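# Stack four magnet blocks into one neat tower

## Task

Pick four magnet blocks out of the pile and build a single tidy tower, each block sitting squarely on the one below it, then open the hands so the finished tower stands on its own.

## Robot and tools

Robot: two arms, left_arm (carrying a left hand, on the +y side) and right_arm (carrying a right hand). Each hand has a thumb that can turn in front of the palm and bend, plus index, middle, ring and little fingers. Bases in the scene frame: left_arm at (+0.039, +0.250, +0.028) m, right_arm at (+0.025, -0.249, +0.027) m, both nearly unrotated. A camera stand sits behind the arms. Objects may occasionally get nudged by outside pushes.

Frames: the scene frame has its origin at table height midway between the nominal bases, +x out over the table, +z up. Arm names do not match image sides. Every hand pose, target and offset for an arm is in that arm's own base frame. The hand point sits 0.05 m in front of the palm; its +z runs along straight fingers, +y out of the palm, +x across the palm away from the thumb on the right hand but toward the thumb on the left hand. Straight fingers extend 0.06 to 0.07 m past the point, their centre lines 0.06 m behind it (-y). A wrist bracket on the little-finger side can strike things. Printed positions may be off by a few cm, and resting hands often sit 1 to 3 cm (sometimes 5) below the command, without any contact.

Row layout (used by execute_actions and move): 28 numbers, each in [-1, 1], always both arms. Order: left dx, dy, dz, rx, ry, rz; left thumb_turn, thumb_bend, index, middle, ring, little; left force_limit, speed; then the same 14 for the right arm. The six pose numbers are an offset from that arm's current Hand target (not an absolute pose), scaled so 1.0 = 0.6 m of travel or 180 degrees of turn; rx, ry, rz form one rotation vector, turning about the Hand target position. All six zeros means go back to the Hand target. Repeating an offset moves on again. Hand numbers are absolute targets: -1 open/straight, +1 closed/curled; thumb_turn +1 puts the thumb opposite the fingers. force_limit maps -1..+1 to about 0..10 N at the fingertip (0..15 N for the two thumb motors); speed rises from near zero at -1 to full at +0.48 and above. There is no 'no change' value: to keep a hand as it is, resend its last executed eight numbers (before any have run, use hand_measured plus hand_force_limit and hand_speed). For a gentle grip close at speed -0.94 or lower. Fully turned thumb plus fingers hold things about 0.035 to 0.065 m thick. To squeeze harder, raise force_limit and send a target more closed than hand_measured; to loosen, send one more open.

execute_actions: actions is a list of actions; each action is up to 15 rows, one per 1/30 s step, and a short table repeats its final row. Every row in an action counts from the Hand target at that action's start. cameras picks images (names, ["all"], or []); an empty actions list returns all images by default.

move: target is one row or a list of up to 15 rows, all offsets counted from the same starting Hand targets. speed is in m/s (0.002 to 4.3, default 0.25; turns up to twice that in rad/s), one value or one per target. blend (m) rounds corners between listed targets; 0 stops at each. blocking=false returns early while motion continues. Paths are straight, do not avoid obstacles or the other arm, and end together within 10 s. Avoid paths passing near an arm's own base. Hand-number changes in later targets are applied on arrival. The result adds a move: line: done, off_target, moving, held or fault, plus limits (paced = pose clipped, held = steps withheld).

wait: seconds from 0 to 10, arms keep their last command; a running move continues. stop: brakes a running move. zoom_image: camera (cam_high, cam_low, cam_left_wrist, cam_right_wrist) and region [x0, y0, x1, y1] in pixels, max 504 by 504, on the newest image. show_instructions: shows the reference pages. finished_scene: ends it for good; scene may be omitted.

Results: end_effector_position (m) and end_effector_quat_wxyz per arm in its base frame; Hand target (last commanded pose after clipping, the base for the next offsets); joint positions, velocities (may say within noise) and torques (include gravity, carry offsets and noise); hand_measured, hand_stopped_by (moving, target, force, stalled, fault) and hand_load_n, in the same six-motor order. Lost grip shows as hand_load_n dropping near 0. Action calls also list positions at some steps. Images: cam_high and cam_low 896x504, wrist cameras 672x504.

Control notes: orientation commands are clipped to 40 degrees from the measured one per step; position wins if both cannot be met. Small moves may not start; if a hand rests short, send the remaining gap as an offset. To end a push, command the target back past the hand point. Near the first joint axis a small motion can swing the arm.

Avoid: dropping blocks or releasing them while moving, fast impacts, pressing hard into the table or fixed things, hands touching or gripping each other (can fail the scene), pushing anything off the table, heavy finger loads, and long holds or stretched reaches that overheat motors (MOTOR HOT warns; at 100 °C the arm goes limp for 30 to 60 s or more).

Each tool is called after "Emit:" as a command line: name --argument value for each argument, lists and objects as JSON in quotes; but a table of rows of numbers goes row by row, as --pt "numbers of a row", without its own name.

Reference images:

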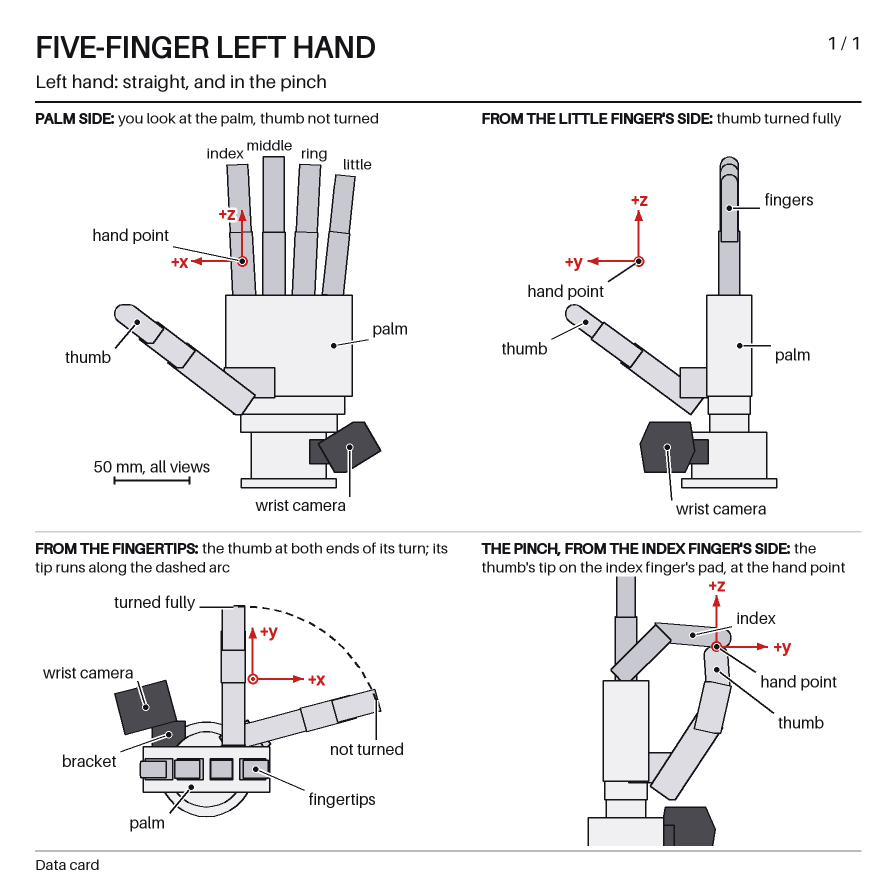

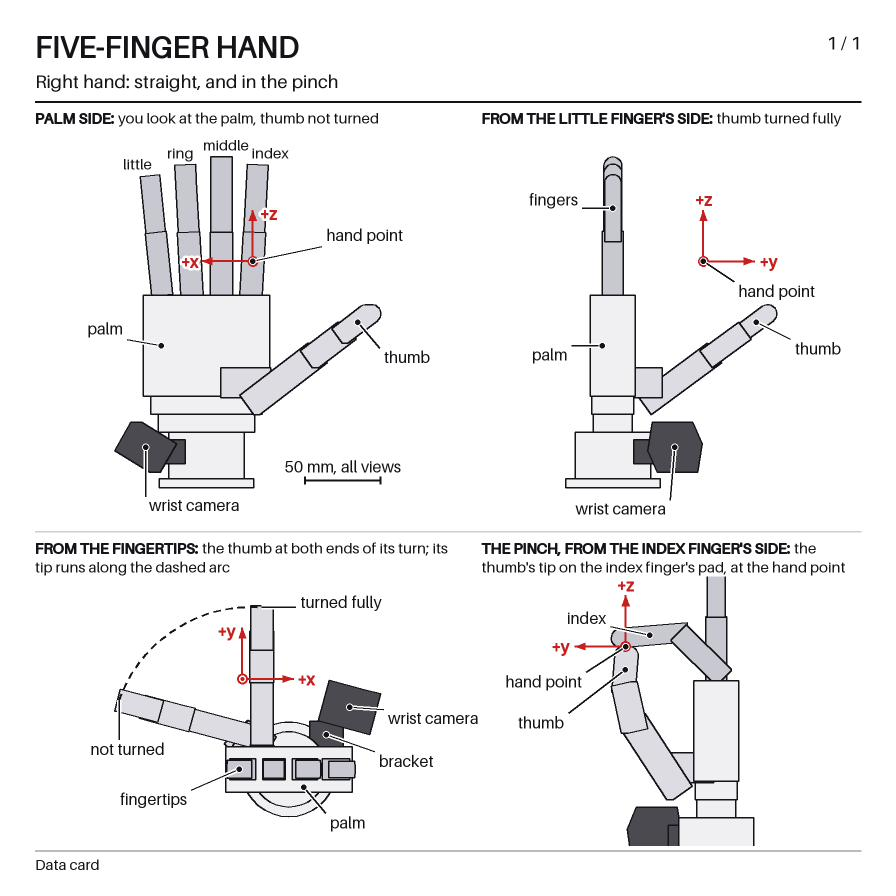

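## Session

Emit:
execute_actions --actions '[]'

Scene clock: 0.00 s.
left_arm: end_effector_position=(+0.6076, -0.1167, +0.3211) hand_measured=(-1.000, -1.000, -1.000, -1.000, -1.000, -1.000) hand_load_n=(+0.0, +0.0, +0.0, +0.0, +0.0, +0.0) hand_stopped_by=(target, target, target, target, target, target) hand_force_limit=0.00 hand_speed=-0.80 end_effector_quat_wxyz=(+0.279, -0.075, +0.889, +0.355) | right_arm: end_effector_position=(+0.4063, +0.0042, +0.1940) hand_measured=(-1.000, -1.000, -1.000, -1.000, -1.000, -1.000) hand_load_n=(+0.0, +0.0, +0.5, +0.0, +0.0, +0.0) hand_stopped_by=(target, target, target, target, target, target) hand_force_limit=0.00 hand_speed=-0.80 end_effector_quat_wxyz=(+0.290, +0.115, +0.949, +0.044)
Joint positions: left_arm=[-0.477 2.027 2.159 -1.561 -0.931 0.996] | right_arm=[-0.186 0.937 0.713 -0.762 -0.12 1.663]
Joint velocities: within noise
Joint torques (N m): no reading
Heat: left arm: hottest shoulder 27 °C; right arm: hottest waist 27 °C.
Hand target: left_arm +0.6099, -0.1179, +0.3322; +0.291, -0.082, +0.887, +0.348 | right_arm +0.4127, +0.0030, +0.2055; +0.300, +0.114, +0.946, +0.043

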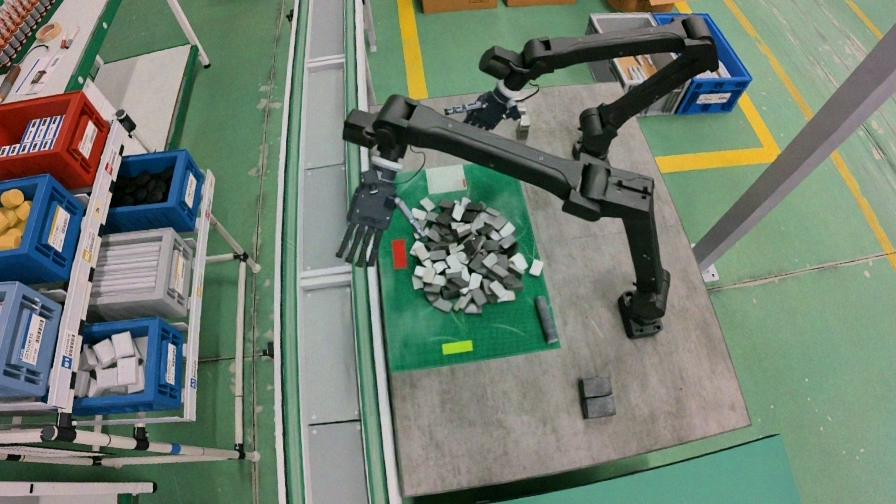

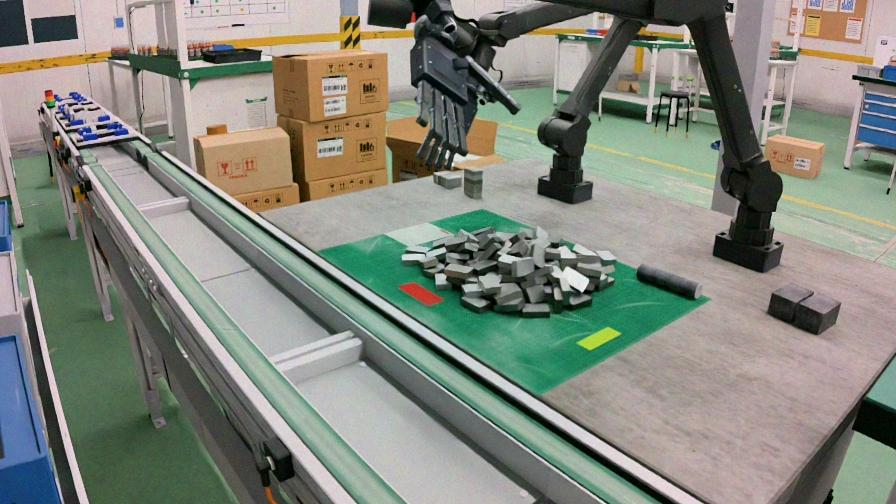

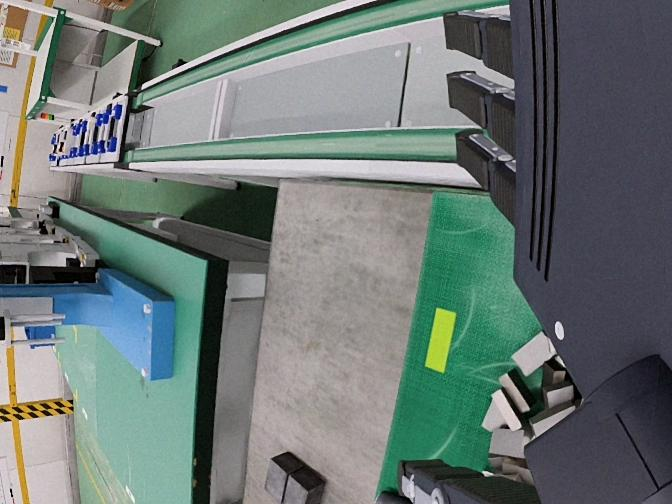

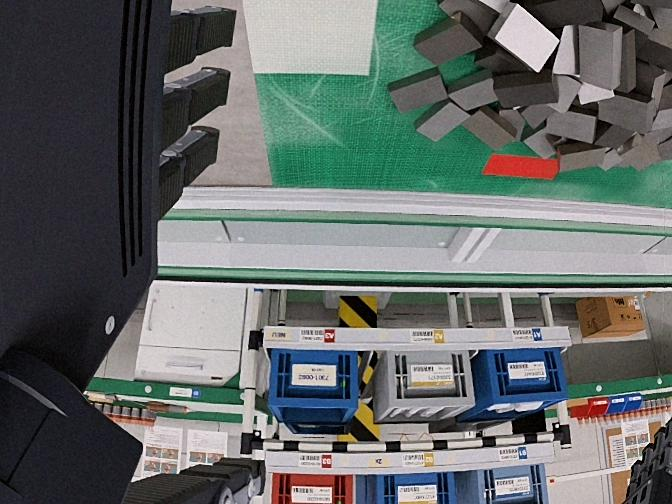

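Emit:
zoom_image --camera "cam_high" --region '[370, 170, 570, 370]'

Emit:
zoom_image --camera "cam_low" --region '[300, 160, 720, 400]'

Emit:
zoom_image --camera "cam_right_wrist" --region '[370, 0, 672, 200]'

Emit:
zoom_image --camera "cam_high" --region '[480, 60, 740, 440]'

Scaled by 2.520 from the camera's 896x504 image, which has a finer 1280x720 frame.

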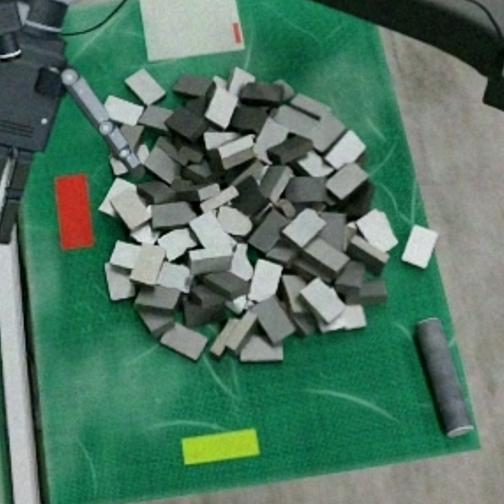

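Scaled by 1.200 from the camera's 896x504 image, which has a finer 1280x720 frame.

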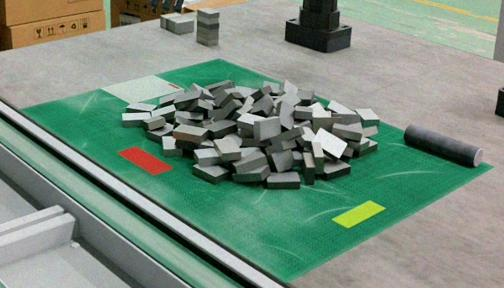

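Scaled by 1.669 from the camera's 672x504 image, which has a finer 960x720 frame.

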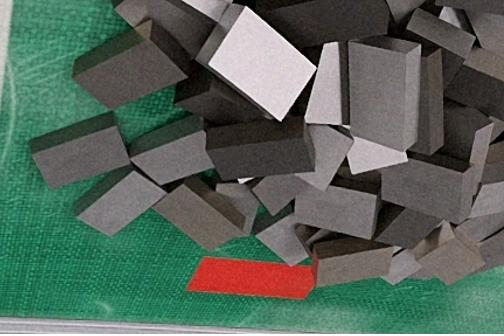

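Scaled by 1.326 from the camera's 896x504 image, which has a finer 1280x720 frame.

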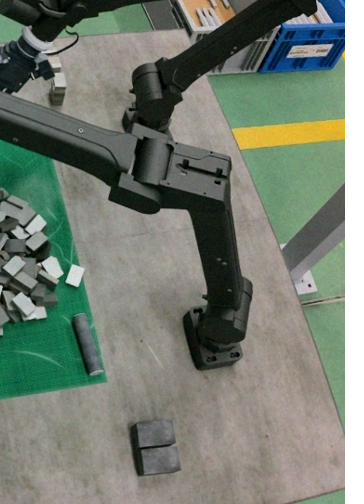

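Emit:
zoom_image --camera "cam_high" --region '[490, 220, 560, 290]'

Emit:
zoom_image --camera "cam_high" --region '[400, 190, 480, 270]'

Emit:
zoom_image --camera "cam_low" --region '[400, 210, 640, 330]'

Scaled by 7.200 from the camera's 896x504 image, which has a finer 1280x720 frame.

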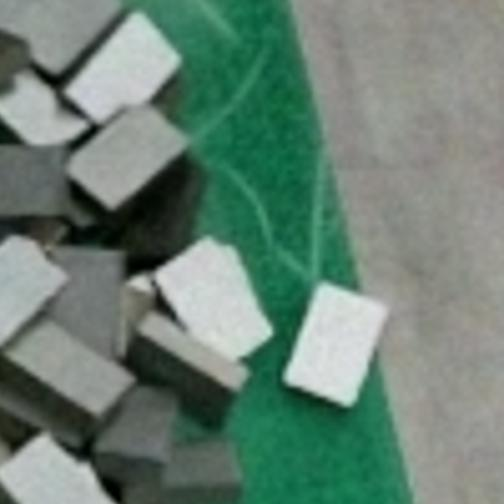

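Scaled by 6.300 from the camera's 896x504 image, which has a finer 1280x720 frame.

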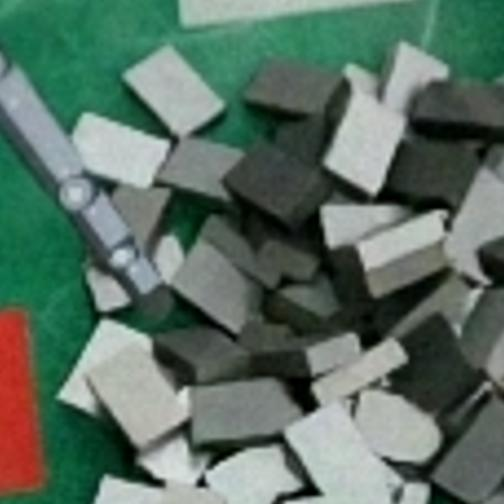

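Scaled by 2.100 from the camera's 896x504 image, which has a finer 1280x720 frame.

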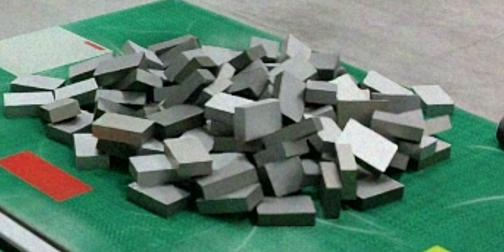

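Emit:
move --target '[-0.379,0.04,0.0,-0.489,-0.257,0.2235,-1,-1,-1,-1,-1,-1,0,-0.8, 0,0,0,0,0,0,-1,-1,-1,-1,-1,-1,0,-0.8]' --cameras '["all"]'

Scene clock: 7.70 s.
left_arm: end_effector_position=(+0.3801, -0.0961, +0.3278) hand_measured=(-1.000, -1.000, -1.000, -1.000, -1.000, -1.000) hand_load_n=(-0.5, +0.0, +0.0, +0.0, +0.0, +0.0) hand_stopped_by=(target, target, target, target, target, target) hand_force_limit=0.00 hand_speed=-0.80 end_effector_quat_wxyz=(-0.317, +0.625, -0.643, +0.309) | right_arm: end_effector_position=(+0.4063, +0.0042, +0.1940) hand_measured=(-1.000, -1.000, -1.000, -1.000, -1.000, -1.000) hand_load_n=(+0.0, +0.0, +0.0, +0.0, +0.0, +0.0) hand_stopped_by=(target, target, target, target, target, target) hand_force_limit=0.00 hand_speed=-0.80 end_effector_quat_wxyz=(+0.290, +0.115, +0.949, +0.044)
Joint positions: left_arm=[-0.247 0.895 1.084 -0.857 -0.195 -0.124] | right_arm=[-0.186 0.937 0.713 -0.762 -0.12 1.663]
Joint torques (N m): left_arm=[1.14 -6.07 10.36 2.71 -0.06 -0.14] | right_arm=[-0.26 -5.48 11.29 1.1 -0.21 -0.02]
Heat: left arm: hottest shoulder 28 °C; right arm: hottest waist 27 °C.
Hand target: left_arm +0.3826, -0.0938, +0.3324; -0.322, +0.630, -0.630, +0.321 | right_arm +0.4127, +0.0030, +0.2055; +0.300, +0.114, +0.946, +0.043
Off the commanded pose: left_arm 0.005 m, 2 deg | right_arm 0.013 m, 1 deg.
move: off_target (right_arm)

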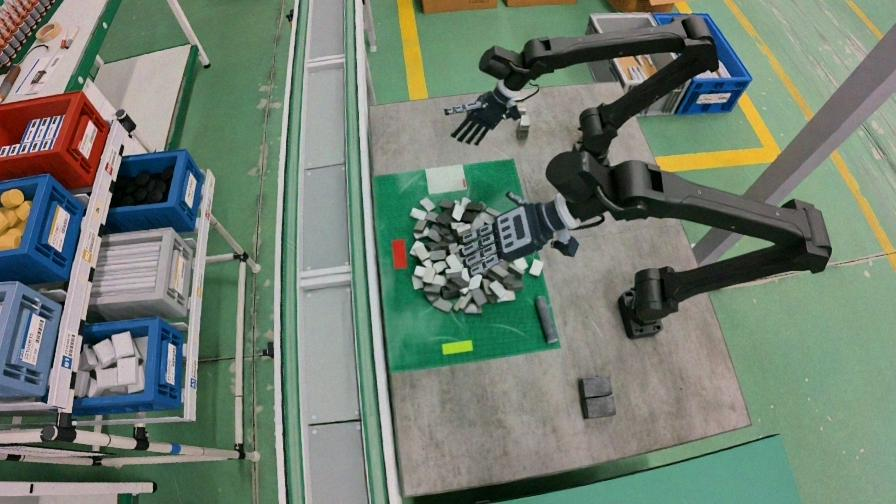

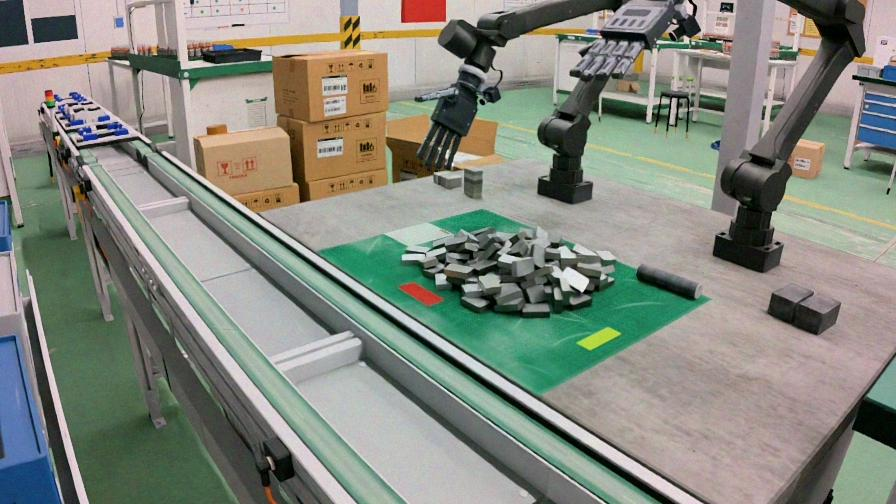

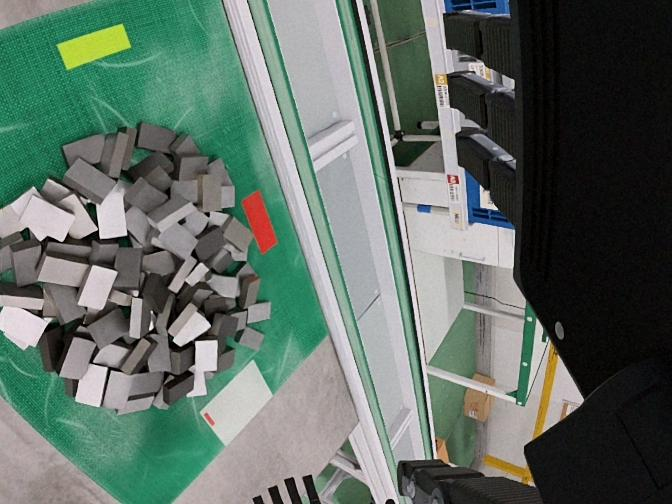

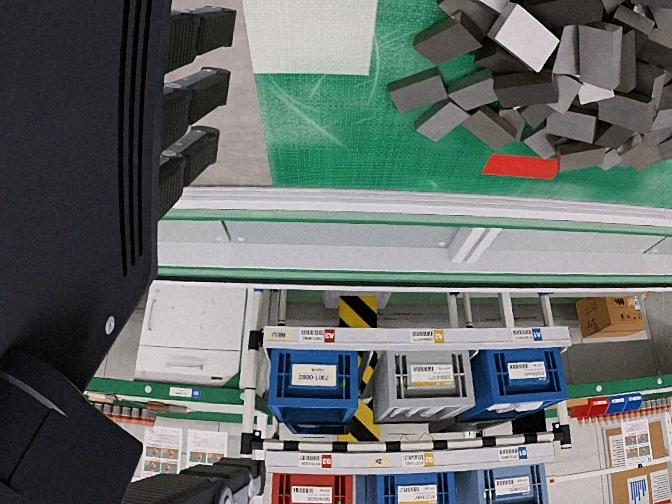

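Emit:
move --target '[0,0,0,0,0,0,1,-0.6,-0.1,-0.1,-1,-1,-0.4,0.0, 0,0,0,0,0,0,-1,-1,-1,-1,-1,-1,0,-0.8]' --cameras '["all"]'

Emit:
zoom_image --camera "cam_low" --region '[500, 0, 752, 150]'

Emit:
zoom_image --camera "cam_left_wrist" --region '[336, 0, 672, 504]'

Scene clock: 9.33 s.
left_arm: end_effector_position=(+0.3802, -0.0963, +0.3279) hand_measured=(+1.000, -0.600, -0.100, -0.100, -1.000, -1.000) hand_load_n=(+0.0, +0.0, +0.0, +0.0, +0.0, +0.0) hand_stopped_by=(target, target, target, target, target, target) hand_force_limit=-0.40 hand_speed=0.00 end_effector_quat_wxyz=(-0.317, +0.625, -0.642, +0.309) | right_arm: end_effector_position=(+0.4063, +0.0042, +0.1940) hand_measured=(-1.000, -1.000, -1.000, -1.000, -1.000, -1.000) hand_load_n=(+0.0, -0.5, +0.0, +0.0, +0.0, +0.0) hand_stopped_by=(target, target, target, target, target, target) hand_force_limit=0.00 hand_speed=-0.80 end_effector_quat_wxyz=(+0.290, +0.115, +0.949, +0.044)
Joint positions: left_arm=[-0.247 0.895 1.084 -0.856 -0.195 -0.126] | right_arm=[-0.186 0.937 0.713 -0.762 -0.12 1.663]
Joint torques (N m): left_arm=[1.08 -6.07 10.35 2.69 -0.07 -0.11] | right_arm=[-0.09 -4.84 11.48 1.09 -0.21 0]
Heat: left arm: hottest shoulder 28 °C; right arm: hottest waist 27 °C.
Hand target: left_arm +0.3826, -0.0938, +0.3324; -0.322, +0.630, -0.630, +0.321 | right_arm +0.4127, +0.0030, +0.2055; +0.300, +0.114, +0.946, +0.043
Off the commanded pose: left_arm 0.006 m, 2 deg | right_arm 0.013 m, 1 deg.
move: off_target (right_arm)

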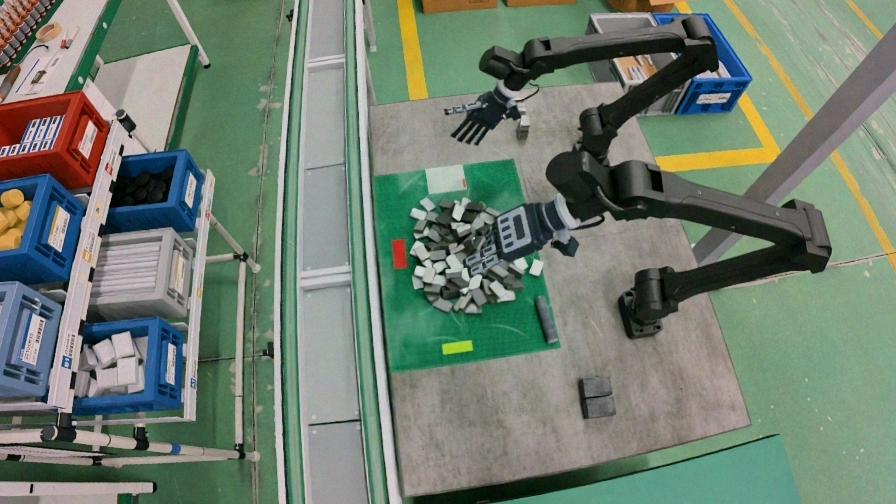

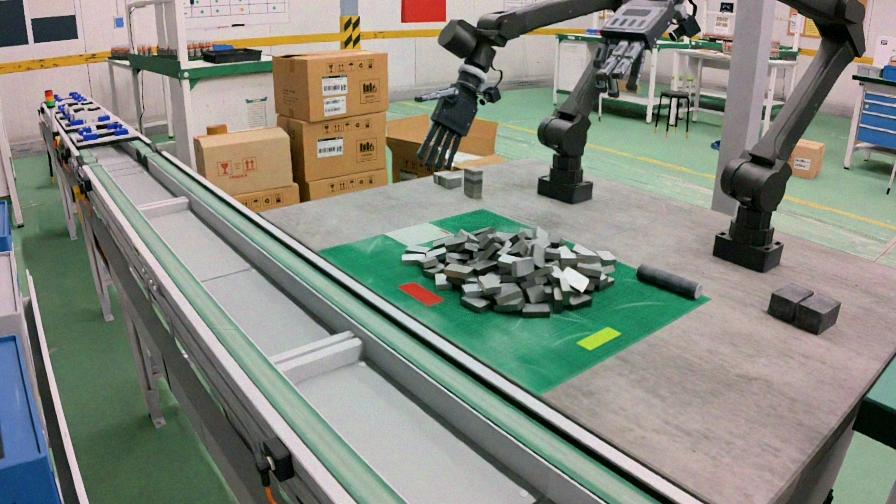

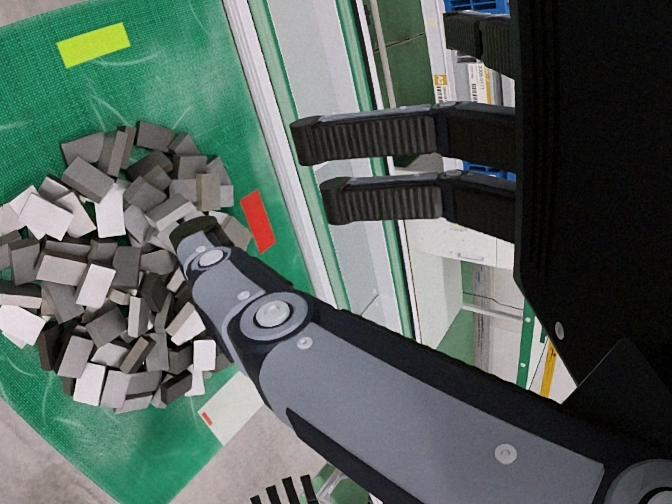

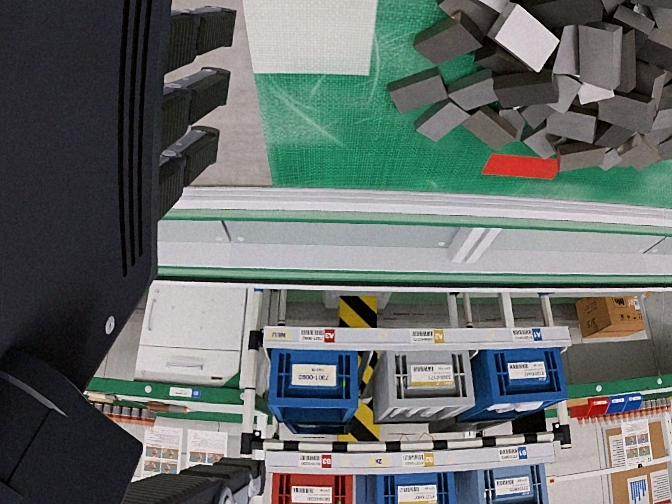

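Scaled by 2.000 from the camera's 896x504 image, which has a finer 1280x720 frame.

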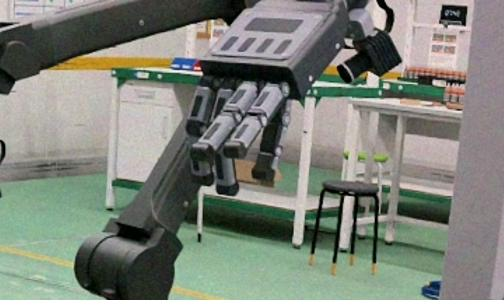

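Scaled by 1.000.

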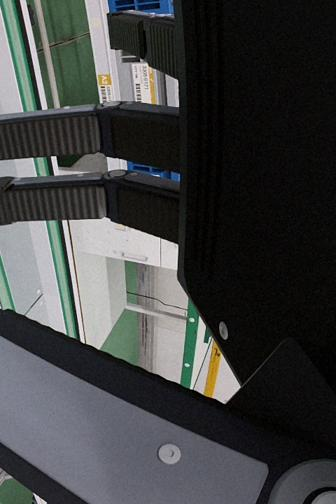

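Emit:
move --target '[-0.2,0,-0.1667,0,0,0,1,-0.6,-0.1,-0.1,-1,-1,-0.4,0.0, 0,0,0,0,0,0,-1,-1,-1,-1,-1,-1,0,-0.8]' --cameras '["cam_high","cam_low","cam_left_wrist"]'

Scene clock: 11.77 s.
left_arm: end_effector_position=(+0.2676, -0.0924, +0.2359) hand_measured=(+1.000, -0.600, -0.100, -0.100, -1.000, -1.000) hand_load_n=(+0.0, +0.0, +0.0, +0.0, +0.0, -0.5) hand_stopped_by=(target, target, target, target, target, target) hand_force_limit=-0.40 hand_speed=0.00 end_effector_quat_wxyz=(-0.326, +0.627, -0.630, +0.321) | right_arm: end_effector_position=(+0.4063, +0.0042, +0.1940) hand_measured=(-1.000, -1.000, -1.000, -1.000, -1.000, -1.000) hand_load_n=(+0.0, +0.0, +0.0, +0.0, +0.0, +0.0) hand_stopped_by=(target, target, target, target, target, target) hand_force_limit=0.00 hand_speed=-0.80 end_effector_quat_wxyz=(+0.290, +0.115, +0.949, +0.044)
Joint positions: left_arm=[-0.407 0.507 0.691 -0.847 -0.332 -0.239] | right_arm=[-0.186 0.937 0.713 -0.762 -0.12 1.663]
Joint torques (N m): left_arm=[-0.5 -1.55 10.18 1.36 -0.43 -0.11] | right_arm=[-0.32 -5.48 11.44 0.99 -0.2 -0.01]
Heat: left arm: hottest shoulder 28 °C; right arm: hottest waist 27 °C.
Hand target: left_arm +0.2625, -0.0938, +0.2324; -0.322, +0.630, -0.630, +0.320 | right_arm +0.4127, +0.0030, +0.2055; +0.300, +0.114, +0.946, +0.043
Off the commanded pose: left_arm 0.006 m, 1 deg | right_arm 0.013 m, 1 deg.
move: off_target (right_arm)
Images, in order (width x height): cam_high 896x504, cam_low 896x504, cam_left_wrist 672x504.

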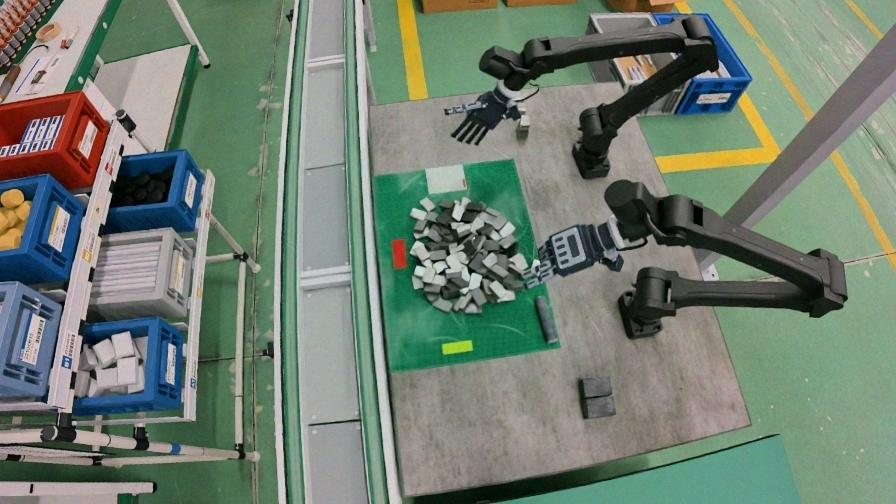

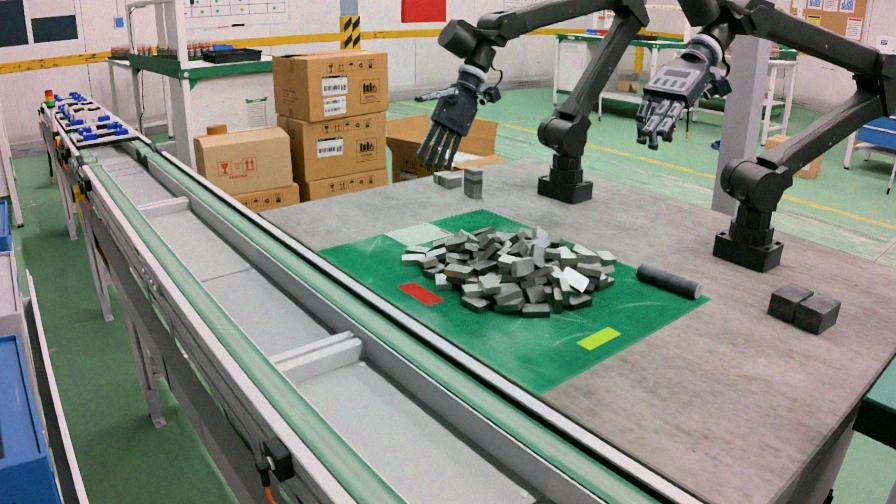

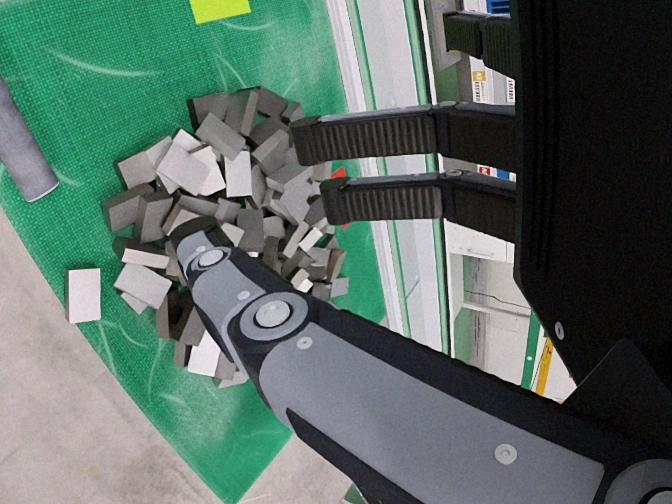

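Emit:
move --target '[0.015,-0.262,-0.2,0,0,0,1,-0.6,-0.1,-0.1,1,1,-0.4,0.0, 0,0,0,0,0,0,-1,-1,-1,-1,-1,-1,0,-0.8]' --cameras '["cam_high","cam_low","cam_left_wrist"]'

Scene clock: 14.73 s.
left_arm: end_effector_position=(+0.2663, -0.2398, +0.1061) hand_measured=(+1.000, -0.600, -0.100, -0.100, +1.000, +1.000) hand_load_n=(+0.0, +0.0, +0.0, +0.0, +0.0, +0.0) hand_stopped_by=(target, target, target, target, target, target) hand_force_limit=-0.40 hand_speed=0.00 end_effector_quat_wxyz=(-0.325, +0.626, -0.638, +0.308) | right_arm: end_effector_position=(+0.4063, +0.0042, +0.1940) hand_measured=(-1.000, -1.000, -1.000, -1.000, -1.000, -1.000) hand_load_n=(+0.0, +0.0, +0.0, +0.0, +0.0, +0.0) hand_stopped_by=(target, target, target, target, target, target) hand_force_limit=0.00 hand_speed=-0.80 end_effector_quat_wxyz=(+0.290, +0.115, +0.949, +0.044)
Joint positions: left_arm=[-0.966 0.97 0.566 -0.529 -0.729 -0.696] | right_arm=[-0.186 0.937 0.713 -0.762 -0.12 1.663]
Joint torques (N m): left_arm=[-0.26 -3.9 11.52 2.17 -0.73 -0.12] | right_arm=[0.03 -5.3 11.37 1.1 -0.21 -0.03]
Heat: left arm: hottest shoulder 28 °C; right arm: hottest waist 27 °C.
Hand target: left_arm +0.2714, -0.2510, +0.1122; -0.322, +0.630, -0.630, +0.320 | right_arm +0.4127, +0.0030, +0.2055; +0.300, +0.114, +0.946, +0.043
Off the commanded pose: left_arm 0.014 m, 2 deg | right_arm 0.013 m, 1 deg.
move: off_target (left_arm, right_arm)
Images, in order (width x height): cam_high 896x504, cam_low 896x504, cam_left_wrist 672x504.

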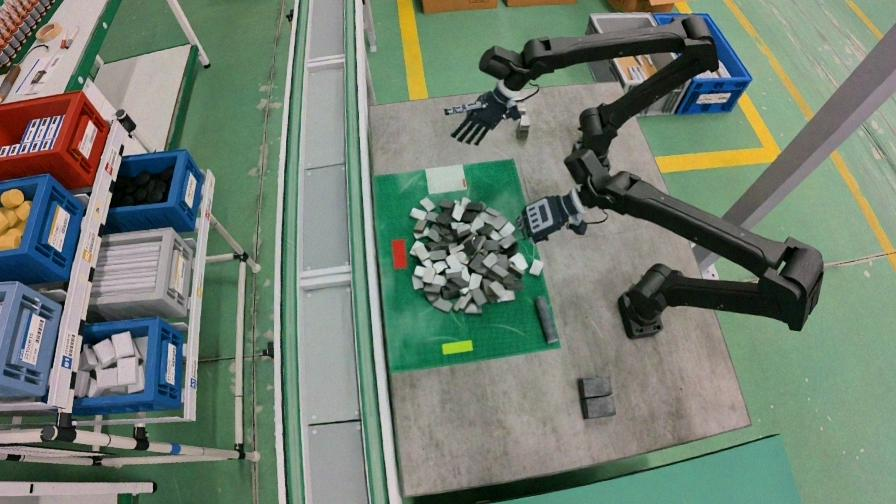

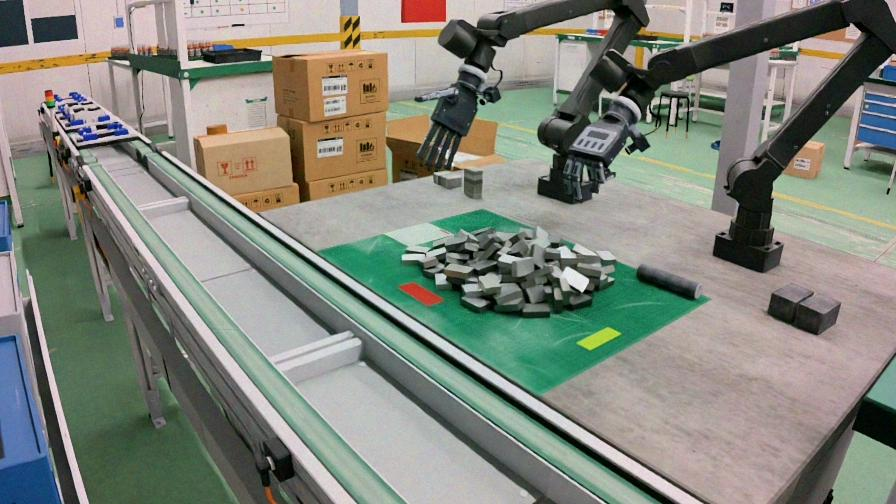

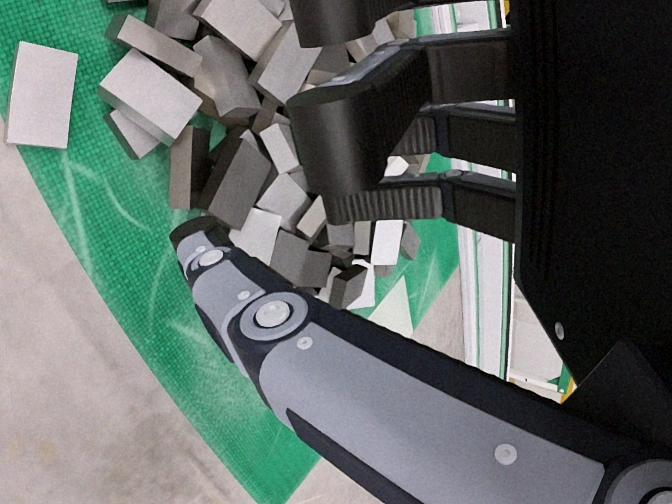

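Emit:
move --target '[-0.023,0.033,-0.077,0,0,0,1,-0.6,-0.1,-0.1,1,1,-0.4,0.0, 0,0,0,0,0,0,-1,-1,-1,-1,-1,-1,0,-0.8]' --cameras '["cam_high","cam_low","cam_left_wrist"]'

Scene clock: 17.80 s.
left_arm: end_effector_position=(+0.2582, -0.2280, +0.0702) hand_measured=(+1.000, -0.600, -0.100, -0.100, +1.000, +1.000) hand_load_n=(+0.0, +0.0, +0.0, +0.0, +0.0, +0.0) hand_stopped_by=(target, target, target, target, target, target) hand_force_limit=-0.40 hand_speed=0.00 end_effector_quat_wxyz=(-0.323, +0.628, -0.632, +0.318) | right_arm: end_effector_position=(+0.4063, +0.0042, +0.1940) hand_measured=(-1.000, -1.000, -1.000, -1.000, -1.000, -1.000) hand_load_n=(+0.0, +0.0, +0.0, +0.0, +0.0, +0.0) hand_stopped_by=(target, target, target, target, target, target) hand_force_limit=0.00 hand_speed=-0.80 end_effector_quat_wxyz=(+0.290, +0.115, +0.949, +0.044)
Joint positions: left_arm=[-0.966 0.971 0.452 -0.394 -0.73 -0.7] | right_arm=[-0.186 0.937 0.713 -0.762 -0.12 1.663]
Joint torques (N m): left_arm=[-0.26 -3.55 8.98 2.24 -0.72 -0.1] | right_arm=[0.09 -5.42 11.44 1.11 -0.2 -0.01]
Heat: left arm: hottest shoulder 28 °C; right arm: hottest waist 27 °C.
Hand target: left_arm +0.2577, -0.2313, +0.0661; -0.322, +0.630, -0.630, +0.320 | right_arm +0.4127, +0.0030, +0.2055; +0.300, +0.114, +0.946, +0.043
Off the commanded pose: left_arm 0.005 m, 0 deg | right_arm 0.013 m, 1 deg.
move: off_target (right_arm)
Images, in order (width x height): cam_high 896x504, cam_low 896x504, cam_left_wrist 672x504.

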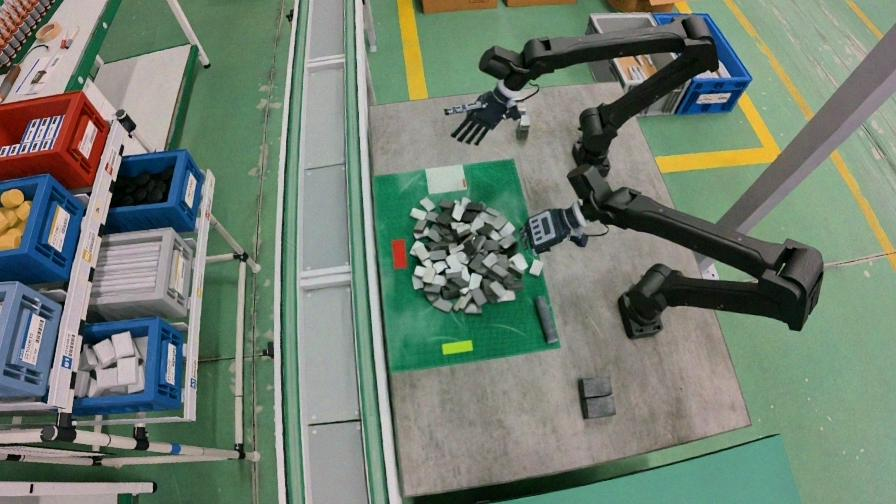

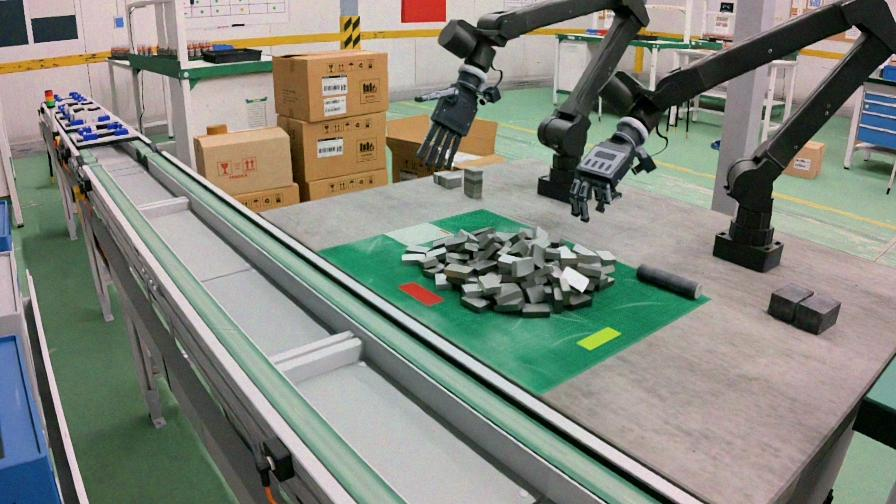

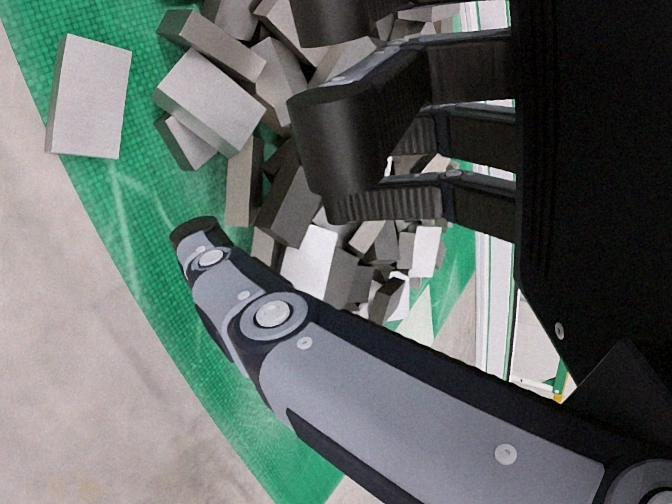

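Emit:
move --target '[0,0.05,0,0,0,0,1,-0.6,-0.1,-0.1,1,1,-0.4,0.0, 0,0,0,0,0,0,-1,-1,-1,-1,-1,-1,0,-0.8]' --cameras '["cam_left_wrist"]'

Emit:
move --target '[0,0.0,-0.0333,0,0,0,1,-0.6,-0.1,-0.1,1,1,-0.4,0.0, 0,0,0,0,0,0,-1,-1,-1,-1,-1,-1,0,-0.8]' --cameras '["cam_left_wrist","cam_low"]'

Scene clock: 19.33 s.
left_arm: end_effector_position=(+0.2548, -0.2029, +0.0635) hand_measured=(+1.000, -0.600, -0.100, -0.100, +1.000, +1.000) hand_load_n=(+0.0, +0.0, +0.0, +0.0, +0.0, +0.0) hand_stopped_by=(target, target, target, target, target, target) hand_force_limit=-0.40 hand_speed=0.00 end_effector_quat_wxyz=(-0.320, +0.631, -0.634, +0.313) | right_arm: end_effector_position=(+0.4063, +0.0042, +0.1940) hand_measured=(-1.000, -1.000, -1.000, -1.000, -1.000, -1.000) hand_load_n=(+0.0, -0.5, +0.0, +0.0, +0.0, +0.0) hand_stopped_by=(target, target, target, target, target, target) hand_force_limit=0.00 hand_speed=-0.80 end_effector_quat_wxyz=(+0.290, +0.115, +0.949, +0.044)
Joint positions: left_arm=[-0.908 0.897 0.397 -0.389 -0.689 -0.65] | right_arm=[-0.186 0.937 0.713 -0.762 -0.12 1.663]
Joint torques (N m): left_arm=[1.14 -4.95 8.85 2.26 -0.39 0.17] | right_arm=[0.09 -5.42 11.37 1.03 -0.21 -0.02]
Heat: left arm: hottest shoulder 28 °C; right arm: hottest waist 27 °C.
Hand target: left_arm +0.2577, -0.2013, +0.0661; -0.322, +0.630, -0.630, +0.320 | right_arm +0.4127, +0.0030, +0.2055; +0.300, +0.114, +0.946, +0.043
Off the commanded pose: left_arm 0.004 m, 1 deg | right_arm 0.013 m, 1 deg.
move: off_target (right_arm)
Images, in order (width x height): cam_left_wrist 672x504.

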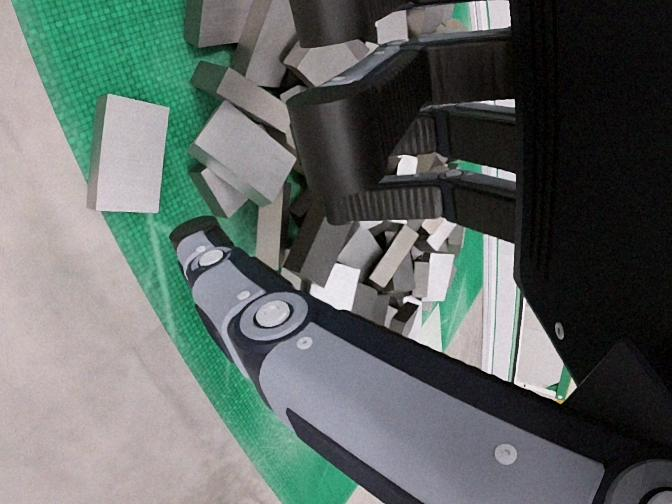

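Scene clock: 20.40 s.
left_arm: end_effector_position=(+0.2557, -0.2040, +0.0512) hand_measured=(+1.000, -0.600, -0.100, -0.100, +1.000, +1.000) hand_load_n=(+0.0, +0.0, +0.0, +0.0, +0.0, +0.0) hand_stopped_by=(target, target, target, target, target, target) hand_force_limit=-0.40 hand_speed=0.00 end_effector_quat_wxyz=(-0.319, +0.631, -0.628, +0.325) | right_arm: end_effector_position=(+0.4063, +0.0042, +0.1940) hand_measured=(-1.000, -1.000, -1.000, -1.000, -1.000, -1.000) hand_load_n=(+0.0, +0.0, +0.0, +0.0, +0.0, +0.0) hand_stopped_by=(target, target, target, target, target, target) hand_force_limit=0.00 hand_speed=-0.80 end_effector_quat_wxyz=(+0.290, +0.115, +0.949, +0.044)
Joint positions: left_arm=[-0.908 0.918 0.358 -0.301 -0.689 -0.649] | right_arm=[-0.186 0.937 0.713 -0.762 -0.12 1.663]
Joint torques (N m): left_arm=[1.14 -2.67 8.76 2.28 -0.37 0.18] | right_arm=[-0.32 -5.07 11.41 1.01 -0.2 -0.01]
Heat: left arm: hottest shoulder 28 °C; right arm: hottest waist 27 °C.
Hand target: left_arm +0.2576, -0.2012, +0.0460; -0.322, +0.630, -0.630, +0.320 | right_arm +0.4127, +0.0030, +0.2055; +0.300, +0.114, +0.946, +0.043
Off the commanded pose: left_arm 0.006 m, 1 deg | right_arm 0.013 m, 1 deg.
move: off_target (right_arm)
Images, in order (width x height): cam_low 896x504, cam_left_wrist 672x504.

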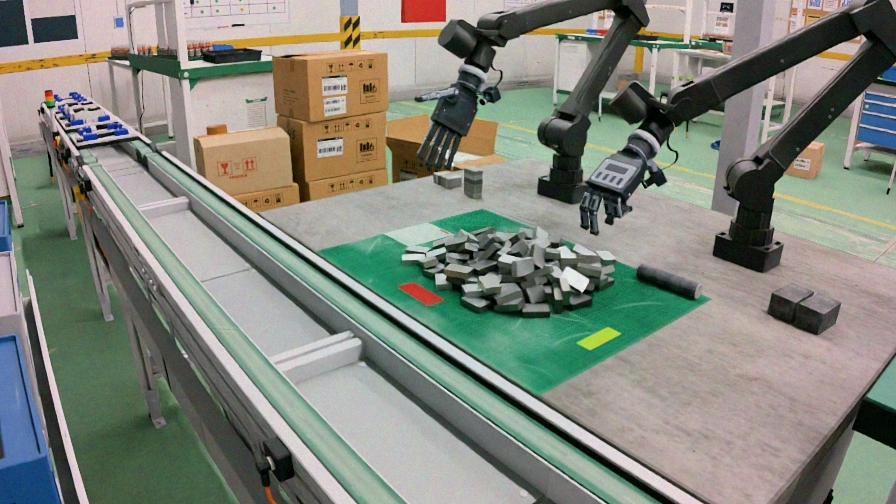

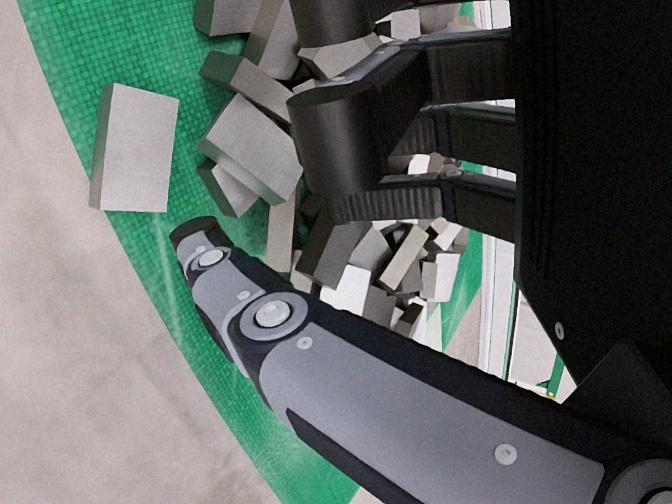

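Emit:
zoom_image --camera "cam_low" --region '[520, 140, 720, 300]'

Emit:
zoom_image --camera "cam_left_wrist" --region '[0, 50, 400, 350]'

Scaled by 2.520 from the camera's 896x504 image, which has a finer 1280x720 frame.

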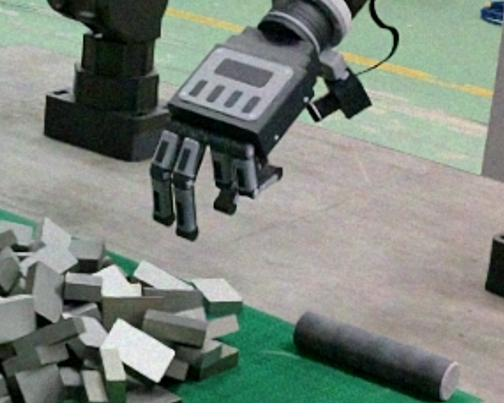

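Scaled by 1.260 from the camera's 672x504 image, which has a finer 960x720 frame.

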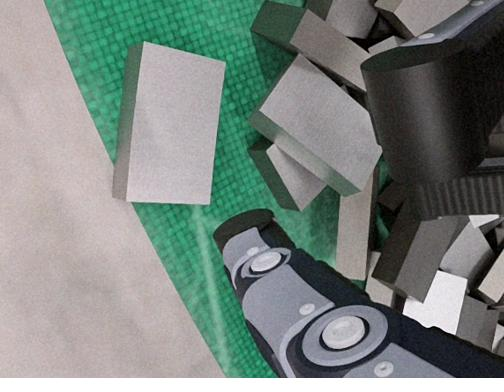

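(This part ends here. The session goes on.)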